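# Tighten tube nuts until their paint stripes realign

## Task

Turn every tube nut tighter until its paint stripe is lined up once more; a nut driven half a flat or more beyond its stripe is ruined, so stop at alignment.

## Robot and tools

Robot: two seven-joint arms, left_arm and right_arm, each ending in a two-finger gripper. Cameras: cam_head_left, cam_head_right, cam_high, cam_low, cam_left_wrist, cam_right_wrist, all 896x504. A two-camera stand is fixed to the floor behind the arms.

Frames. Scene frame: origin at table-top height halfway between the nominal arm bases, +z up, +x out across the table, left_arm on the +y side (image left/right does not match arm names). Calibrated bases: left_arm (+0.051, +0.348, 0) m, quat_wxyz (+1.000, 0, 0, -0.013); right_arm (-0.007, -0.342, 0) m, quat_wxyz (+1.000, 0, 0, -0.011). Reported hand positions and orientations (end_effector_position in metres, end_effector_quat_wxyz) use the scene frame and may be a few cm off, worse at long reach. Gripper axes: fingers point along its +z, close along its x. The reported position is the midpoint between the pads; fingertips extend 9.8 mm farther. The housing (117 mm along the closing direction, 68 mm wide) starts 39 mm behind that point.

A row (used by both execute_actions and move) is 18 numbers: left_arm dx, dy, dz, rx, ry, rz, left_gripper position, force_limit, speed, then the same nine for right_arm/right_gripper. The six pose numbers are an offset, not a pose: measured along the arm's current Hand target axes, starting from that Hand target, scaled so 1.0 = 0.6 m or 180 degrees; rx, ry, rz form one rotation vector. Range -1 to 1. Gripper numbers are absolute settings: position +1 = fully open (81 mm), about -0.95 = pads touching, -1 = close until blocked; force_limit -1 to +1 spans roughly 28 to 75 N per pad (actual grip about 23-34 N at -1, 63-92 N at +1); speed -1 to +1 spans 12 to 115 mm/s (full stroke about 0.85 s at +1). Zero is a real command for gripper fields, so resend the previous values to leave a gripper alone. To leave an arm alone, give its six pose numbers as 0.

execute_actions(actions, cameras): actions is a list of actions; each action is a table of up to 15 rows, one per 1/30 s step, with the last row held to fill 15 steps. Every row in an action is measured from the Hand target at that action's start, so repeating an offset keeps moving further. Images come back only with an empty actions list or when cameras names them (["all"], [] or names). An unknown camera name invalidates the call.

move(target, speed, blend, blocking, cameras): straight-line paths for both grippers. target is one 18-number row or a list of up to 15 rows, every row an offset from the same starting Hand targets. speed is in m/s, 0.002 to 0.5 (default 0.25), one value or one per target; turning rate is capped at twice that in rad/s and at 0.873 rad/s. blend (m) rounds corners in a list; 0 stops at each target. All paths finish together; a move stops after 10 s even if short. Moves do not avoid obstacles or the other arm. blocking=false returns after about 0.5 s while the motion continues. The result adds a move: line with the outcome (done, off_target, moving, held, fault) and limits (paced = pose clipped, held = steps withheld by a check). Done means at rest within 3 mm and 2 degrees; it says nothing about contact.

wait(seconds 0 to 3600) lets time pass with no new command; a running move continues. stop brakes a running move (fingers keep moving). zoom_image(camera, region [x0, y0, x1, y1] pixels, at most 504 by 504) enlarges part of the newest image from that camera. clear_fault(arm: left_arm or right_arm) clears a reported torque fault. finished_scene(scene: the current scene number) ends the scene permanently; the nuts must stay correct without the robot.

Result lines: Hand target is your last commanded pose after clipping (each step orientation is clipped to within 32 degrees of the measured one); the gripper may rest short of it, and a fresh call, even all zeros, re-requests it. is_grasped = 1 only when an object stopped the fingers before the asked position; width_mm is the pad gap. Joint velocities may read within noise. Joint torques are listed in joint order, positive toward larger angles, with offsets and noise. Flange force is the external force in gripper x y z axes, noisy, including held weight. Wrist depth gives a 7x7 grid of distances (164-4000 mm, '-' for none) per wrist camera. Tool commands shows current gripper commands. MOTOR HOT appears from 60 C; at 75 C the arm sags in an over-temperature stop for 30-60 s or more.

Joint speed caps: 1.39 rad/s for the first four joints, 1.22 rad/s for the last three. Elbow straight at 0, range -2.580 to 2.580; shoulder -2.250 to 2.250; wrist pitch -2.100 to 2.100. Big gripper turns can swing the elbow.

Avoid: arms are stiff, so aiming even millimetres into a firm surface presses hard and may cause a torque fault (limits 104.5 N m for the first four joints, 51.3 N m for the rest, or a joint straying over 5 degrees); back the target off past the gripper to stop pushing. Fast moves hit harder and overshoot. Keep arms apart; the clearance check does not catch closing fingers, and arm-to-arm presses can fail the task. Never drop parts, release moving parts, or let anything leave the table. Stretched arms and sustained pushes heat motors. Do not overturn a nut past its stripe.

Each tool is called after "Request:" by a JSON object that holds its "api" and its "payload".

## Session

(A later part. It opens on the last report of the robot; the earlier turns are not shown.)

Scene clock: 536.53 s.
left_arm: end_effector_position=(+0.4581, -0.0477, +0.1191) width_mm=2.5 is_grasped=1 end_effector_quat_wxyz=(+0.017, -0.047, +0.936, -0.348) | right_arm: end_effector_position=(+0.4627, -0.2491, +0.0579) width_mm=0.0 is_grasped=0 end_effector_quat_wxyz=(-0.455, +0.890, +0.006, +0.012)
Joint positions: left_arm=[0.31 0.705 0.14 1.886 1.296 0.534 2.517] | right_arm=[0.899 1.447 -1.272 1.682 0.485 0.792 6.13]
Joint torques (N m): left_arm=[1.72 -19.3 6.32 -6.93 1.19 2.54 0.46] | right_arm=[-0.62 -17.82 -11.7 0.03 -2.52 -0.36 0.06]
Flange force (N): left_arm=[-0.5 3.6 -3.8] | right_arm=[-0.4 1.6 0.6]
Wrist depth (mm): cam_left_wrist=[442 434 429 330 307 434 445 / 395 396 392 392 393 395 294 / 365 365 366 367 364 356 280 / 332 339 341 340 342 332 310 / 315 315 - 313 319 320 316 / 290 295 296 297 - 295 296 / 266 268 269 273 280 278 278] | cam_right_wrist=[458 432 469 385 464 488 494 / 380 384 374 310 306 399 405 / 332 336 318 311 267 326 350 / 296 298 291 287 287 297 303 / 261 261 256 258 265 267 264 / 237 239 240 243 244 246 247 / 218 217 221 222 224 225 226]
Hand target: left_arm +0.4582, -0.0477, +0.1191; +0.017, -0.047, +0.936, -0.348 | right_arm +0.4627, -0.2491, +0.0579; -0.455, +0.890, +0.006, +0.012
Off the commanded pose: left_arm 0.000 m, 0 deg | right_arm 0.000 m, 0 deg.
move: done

Request:
{"api": "move", "payload": {"target": [[0,-0.0061,-0.0056,0,0,0,-1,1,0.3,0,0,0,0,0,0,-1,-1,1],[0,-0.0368,-0.0339,0,0,0,-1,1,0.3,0,0,0,0,0,0,-1,-1,1]], "speed": 0.06, "blend": 0.003, "cameras": ["cam_right_wrist","cam_left_wrist"]}}

Request:
{"api": "zoom_image", "payload": {"camera": "cam_right_wrist", "region": [410, 74, 494, 122]}}

Request:
{"api": "zoom_image", "payload": {"camera": "cam_right_wrist", "region": [416, 114, 500, 162]}}

Scene clock: 539.00 s.
left_arm: end_effector_position=(+0.4585, -0.0511, +0.1489) width_mm=2.5 is_grasped=1 end_effector_quat_wxyz=(+0.017, -0.047, +0.936, -0.348) | right_arm: end_effector_position=(+0.4627, -0.2491, +0.0579) width_mm=0.0 is_grasped=0 end_effector_quat_wxyz=(-0.455, +0.890, +0.006, +0.012)
Joint positions: left_arm=[0.339 0.644 0.106 1.862 1.2 0.577 2.655] | right_arm=[0.899 1.447 -1.272 1.682 0.485 0.792 6.13]
Joint torques (N m): left_arm=[-0.2 -18.94 3.86 -6.78 0.85 1.19 0.42] | right_arm=[-0.61 -17.85 -11.7 0.04 -2.5 -0.33 0.05]
Flange force (N): left_arm=[-0.3 0.0 -1.0] | right_arm=[-0.3 1.6 0.6]
Wrist depth (mm): cam_left_wrist=[492 484 465 303 301 472 498 / 443 443 436 321 351 441 452 / 407 407 403 397 406 399 315 / 377 377 379 381 382 337 300 / 351 352 355 355 356 345 347 / 324 325 333 337 338 330 331 / 304 306 310 313 313 309 310] | cam_right_wrist=[458 430 469 386 462 486 493 / 381 383 373 324 307 400 404 / 332 335 317 311 266 326 350 / 296 298 290 287 287 297 303 / 262 261 256 258 265 267 264 / 237 239 240 242 244 245 247 / 219 216 221 222 224 225 226]
Hand target: left_arm +0.4585, -0.0511, +0.1489; +0.017, -0.047, +0.936, -0.348 | right_arm +0.4627, -0.2491, +0.0579; -0.455, +0.890, +0.006, +0.012
Off the commanded pose: left_arm 0.000 m, 0 deg | right_arm 0.000 m, 0 deg.
move: done; blend cut to 0.0025 m at target 1
Images, in order (width x height): cam_left_wrist 896x504, cam_right_wrist 896x504.

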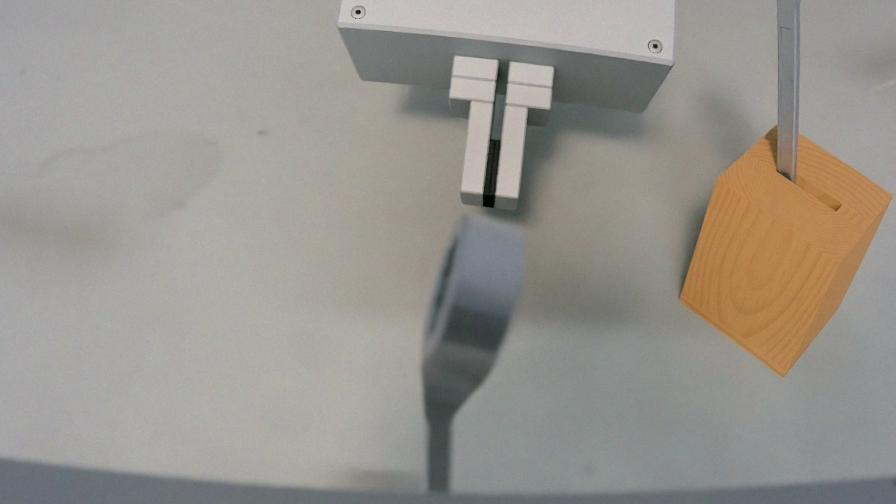

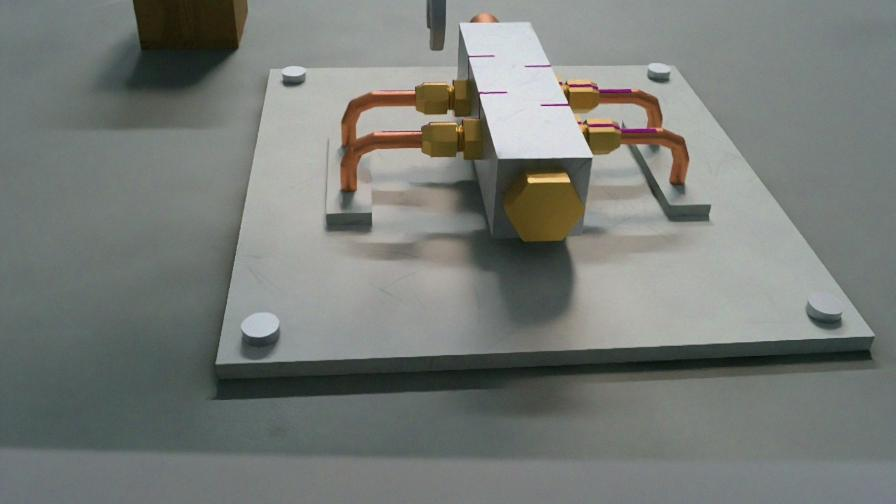

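Scaled by 6.000 from the camera's image (finer frame: 1280x720).

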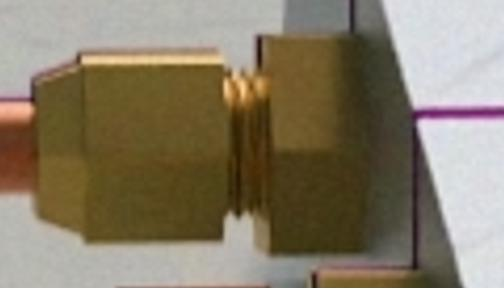

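Scaled by 6.000 from the camera's image (finer frame: 1280x720).

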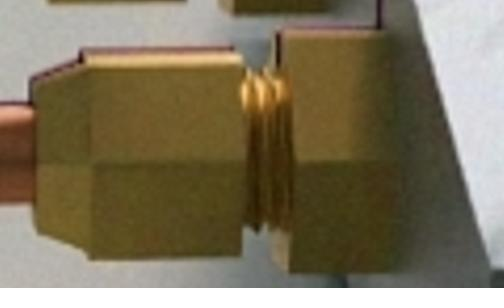

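Request:
{"api": "move", "payload": {"target": [[0,-0.0544,-0.0631,0,0,0,-1,1,0.3,0.004,-0.1215,-0.0876,0,0,0,-1,-1,1],[-0.094,0.2557,-0.3327,0,0,0,-1,1,0.3,0.004,-0.1215,-0.0876,0,0,0,-1,-1,1],[-0.094,0.2557,-0.3327,0,0,0,-1,1,0.3,0.0918,-0.302,0.1847,-0.290,-0.0915,-0.160,-1,-1,1]], "speed": 0.2, "blend": 0.02, "cameras": ["cam_right_wrist","cam_left_wrist","cam_head_left"]}}

Scene clock: 545.23 s.
left_arm: end_effector_position=(+0.4901, +0.1999, +0.1997) width_mm=2.5 is_grasped=1 end_effector_quat_wxyz=(+0.017, -0.047, +0.936, -0.348) | right_arm: end_effector_position=(+0.5156, -0.0533, +0.1414) width_mm=0.0 is_grasped=0 end_effector_quat_wxyz=(-0.001, +0.961, +0.275, +0.000)
Joint positions: left_arm=[-0.111 0.516 -0.103 1.875 0.915 1.055 2.467] | right_arm=[-0.148 1.009 -0.988 1.153 0.806 1.359 5.821]
Joint torques (N m): left_arm=[-0.23 -16.72 2.72 -6.28 1.31 1.6 0.41] | right_arm=[-0.7 -23.7 -7.08 -6.03 -0.56 0.12 0.06]
Flange force (N): left_arm=[0.8 0.8 -0.6] | right_arm=[1.2 1.1 0.6]
Wrist depth (mm): cam_left_wrist=[582 574 573 342 579 548 586 / 533 522 527 525 530 531 545 / 482 482 476 468 469 482 501 / 446 447 440 398 418 444 453 / 415 415 412 410 371 416 422 / 387 390 385 385 379 387 395 / 359 367 361 363 362 364 365] | cam_right_wrist=[268 262 261 261 261 266 266 / 268 261 262 261 261 260 266 / 268 261 262 222 260 260 266 / 268 257 235 221 261 260 265 / 262 262 232 222 260 261 266 / 262 261 222 230 261 260 266 / 262 262 222 261 261 266 266]
Hand target: left_arm +0.4901, +0.1999, +0.1997; +0.017, -0.047, +0.936, -0.348 | right_arm +0.5156, -0.0532, +0.1414; -0.001, +0.961, +0.275, +0.000
Off the commanded pose: left_arm 0.000 m, 0 deg | right_arm 0.000 m, 0 deg.
move: done
Images, in order (width x height): cam_head_left 896x504, cam_left_wrist 896x504, cam_right_wrist 896x504.

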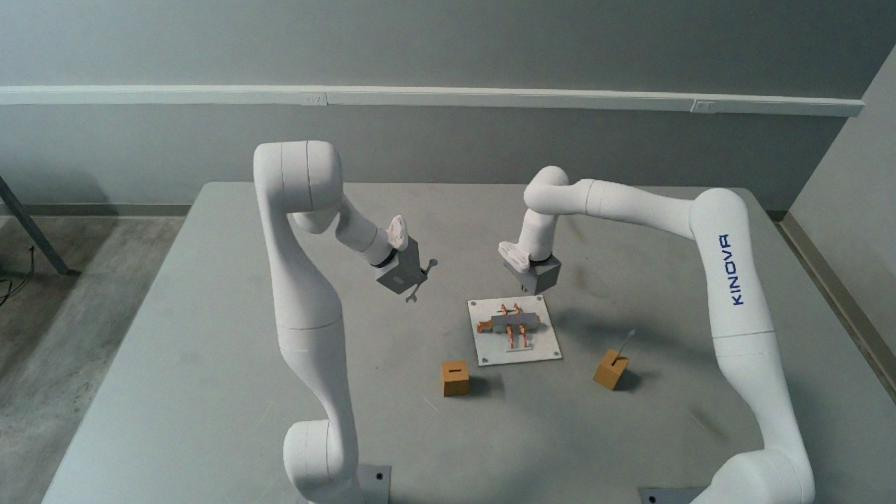

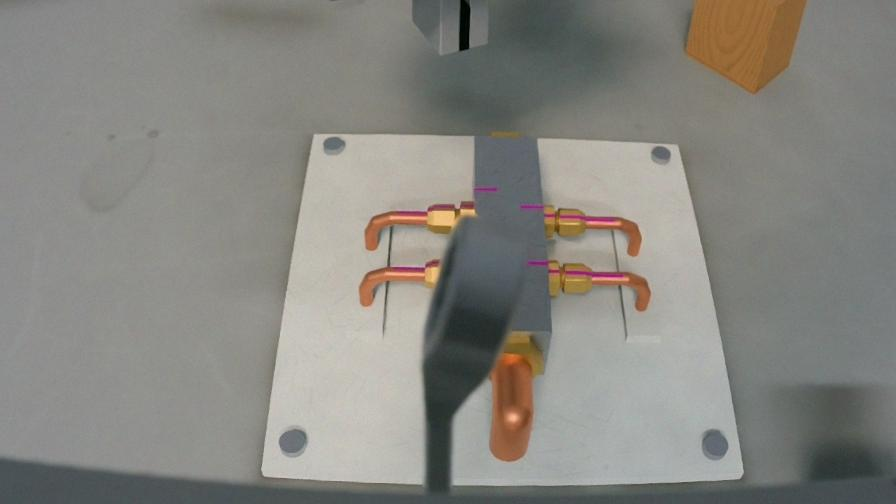

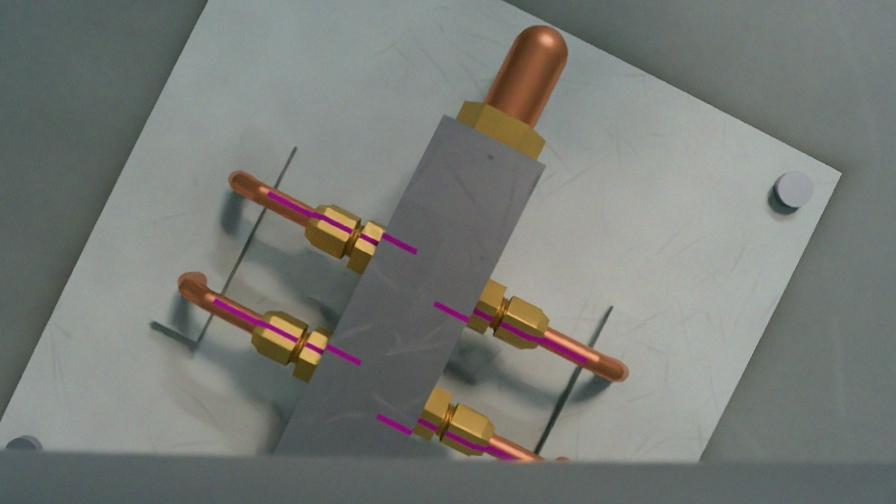

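Request:
{"api": "zoom_image", "payload": {"camera": "cam_right_wrist", "region": [230, 180, 430, 380]}}

Request:
{"api": "zoom_image", "payload": {"camera": "cam_right_wrist", "region": [400, 270, 600, 470]}}

Scaled by 2.520 from the camera's image (finer frame: 1280x720).

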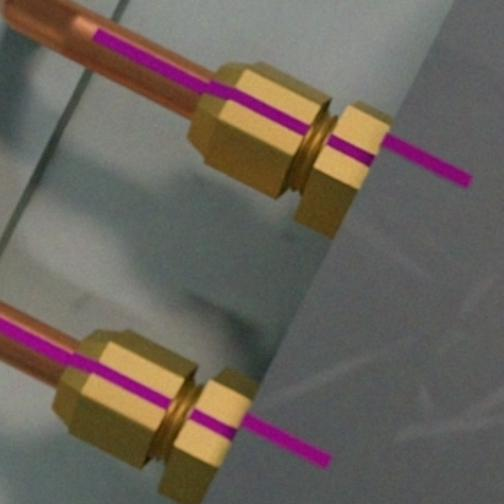

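Scaled by 2.520 from the camera's image (finer frame: 1280x720).

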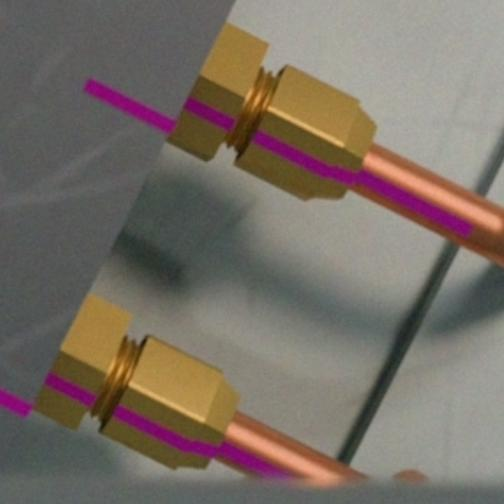

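Request:
{"api": "zoom_image", "payload": {"camera": "cam_right_wrist", "region": [290, 190, 400, 280]}}

Request:
{"api": "zoom_image", "payload": {"camera": "cam_right_wrist", "region": [235, 295, 345, 385]}}

Request:
{"api": "zoom_image", "payload": {"camera": "cam_right_wrist", "region": [455, 270, 565, 360]}}

Request:
{"api": "zoom_image", "payload": {"camera": "cam_right_wrist", "region": [405, 380, 515, 470]}}

Scaled by 4.582 from the camera's image (finer frame: 1280x720).

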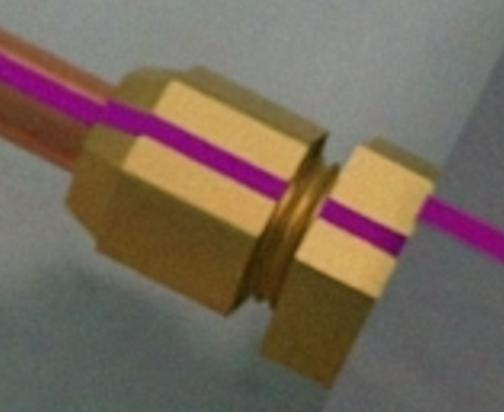

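Scaled by 4.582 from the camera's image (finer frame: 1280x720).

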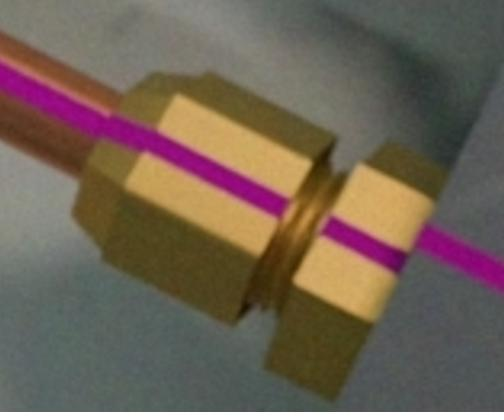

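Scaled by 4.582 from the camera's image (finer frame: 1280x720).

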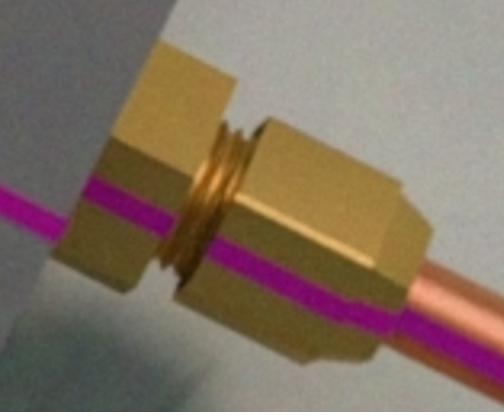

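Scaled by 4.582 from the camera's image (finer frame: 1280x720).

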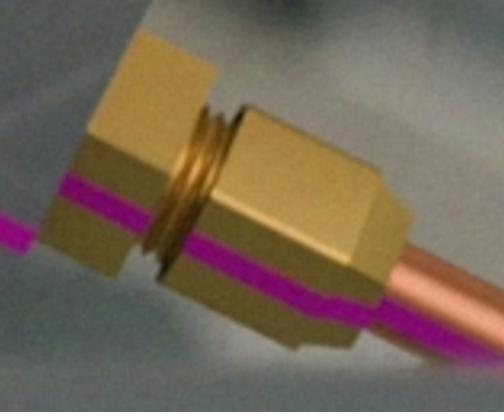

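Request:
{"api": "zoom_image", "payload": {"camera": "cam_right_wrist", "region": [300, 197, 350, 262]}}

Request:
{"api": "zoom_image", "payload": {"camera": "cam_right_wrist", "region": [340, 212, 390, 277]}}

Request:
{"api": "zoom_image", "payload": {"camera": "cam_right_wrist", "region": [462, 275, 512, 340]}}

Request:
{"api": "zoom_image", "payload": {"camera": "cam_right_wrist", "region": [490, 290, 555, 355]}}

Scaled by 7.754 from the camera's image (finer frame: 1280x720).

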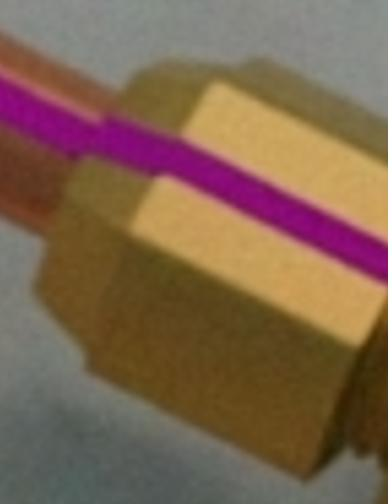

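Scaled by 7.754 from the camera's image (finer frame: 1280x720).

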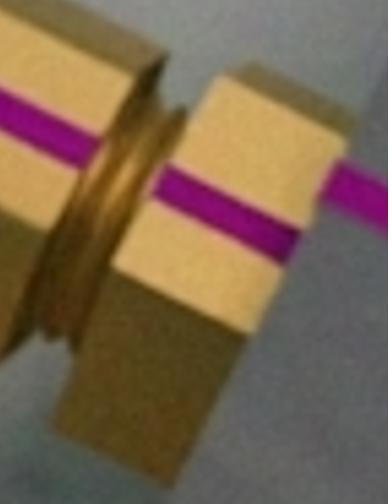

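Scaled by 7.754 from the camera's image (finer frame: 1280x720).

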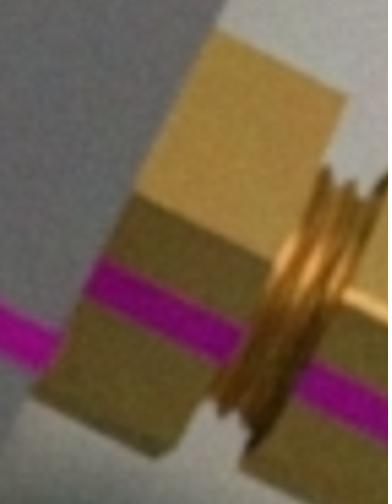

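Scaled by 7.754 from the camera's image (finer frame: 1280x720).

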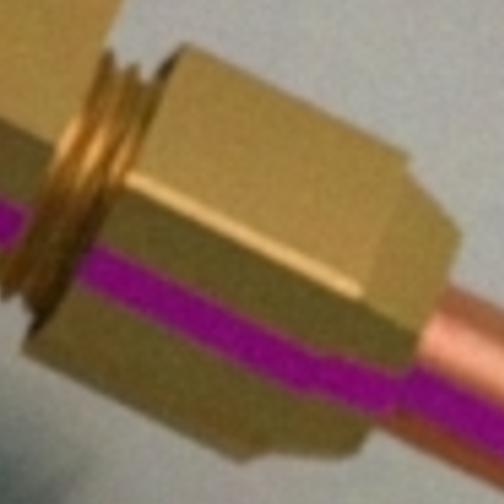

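Request:
{"api": "finished_scene", "payload": {"scene": 2}}

The scene is finished: the task was done.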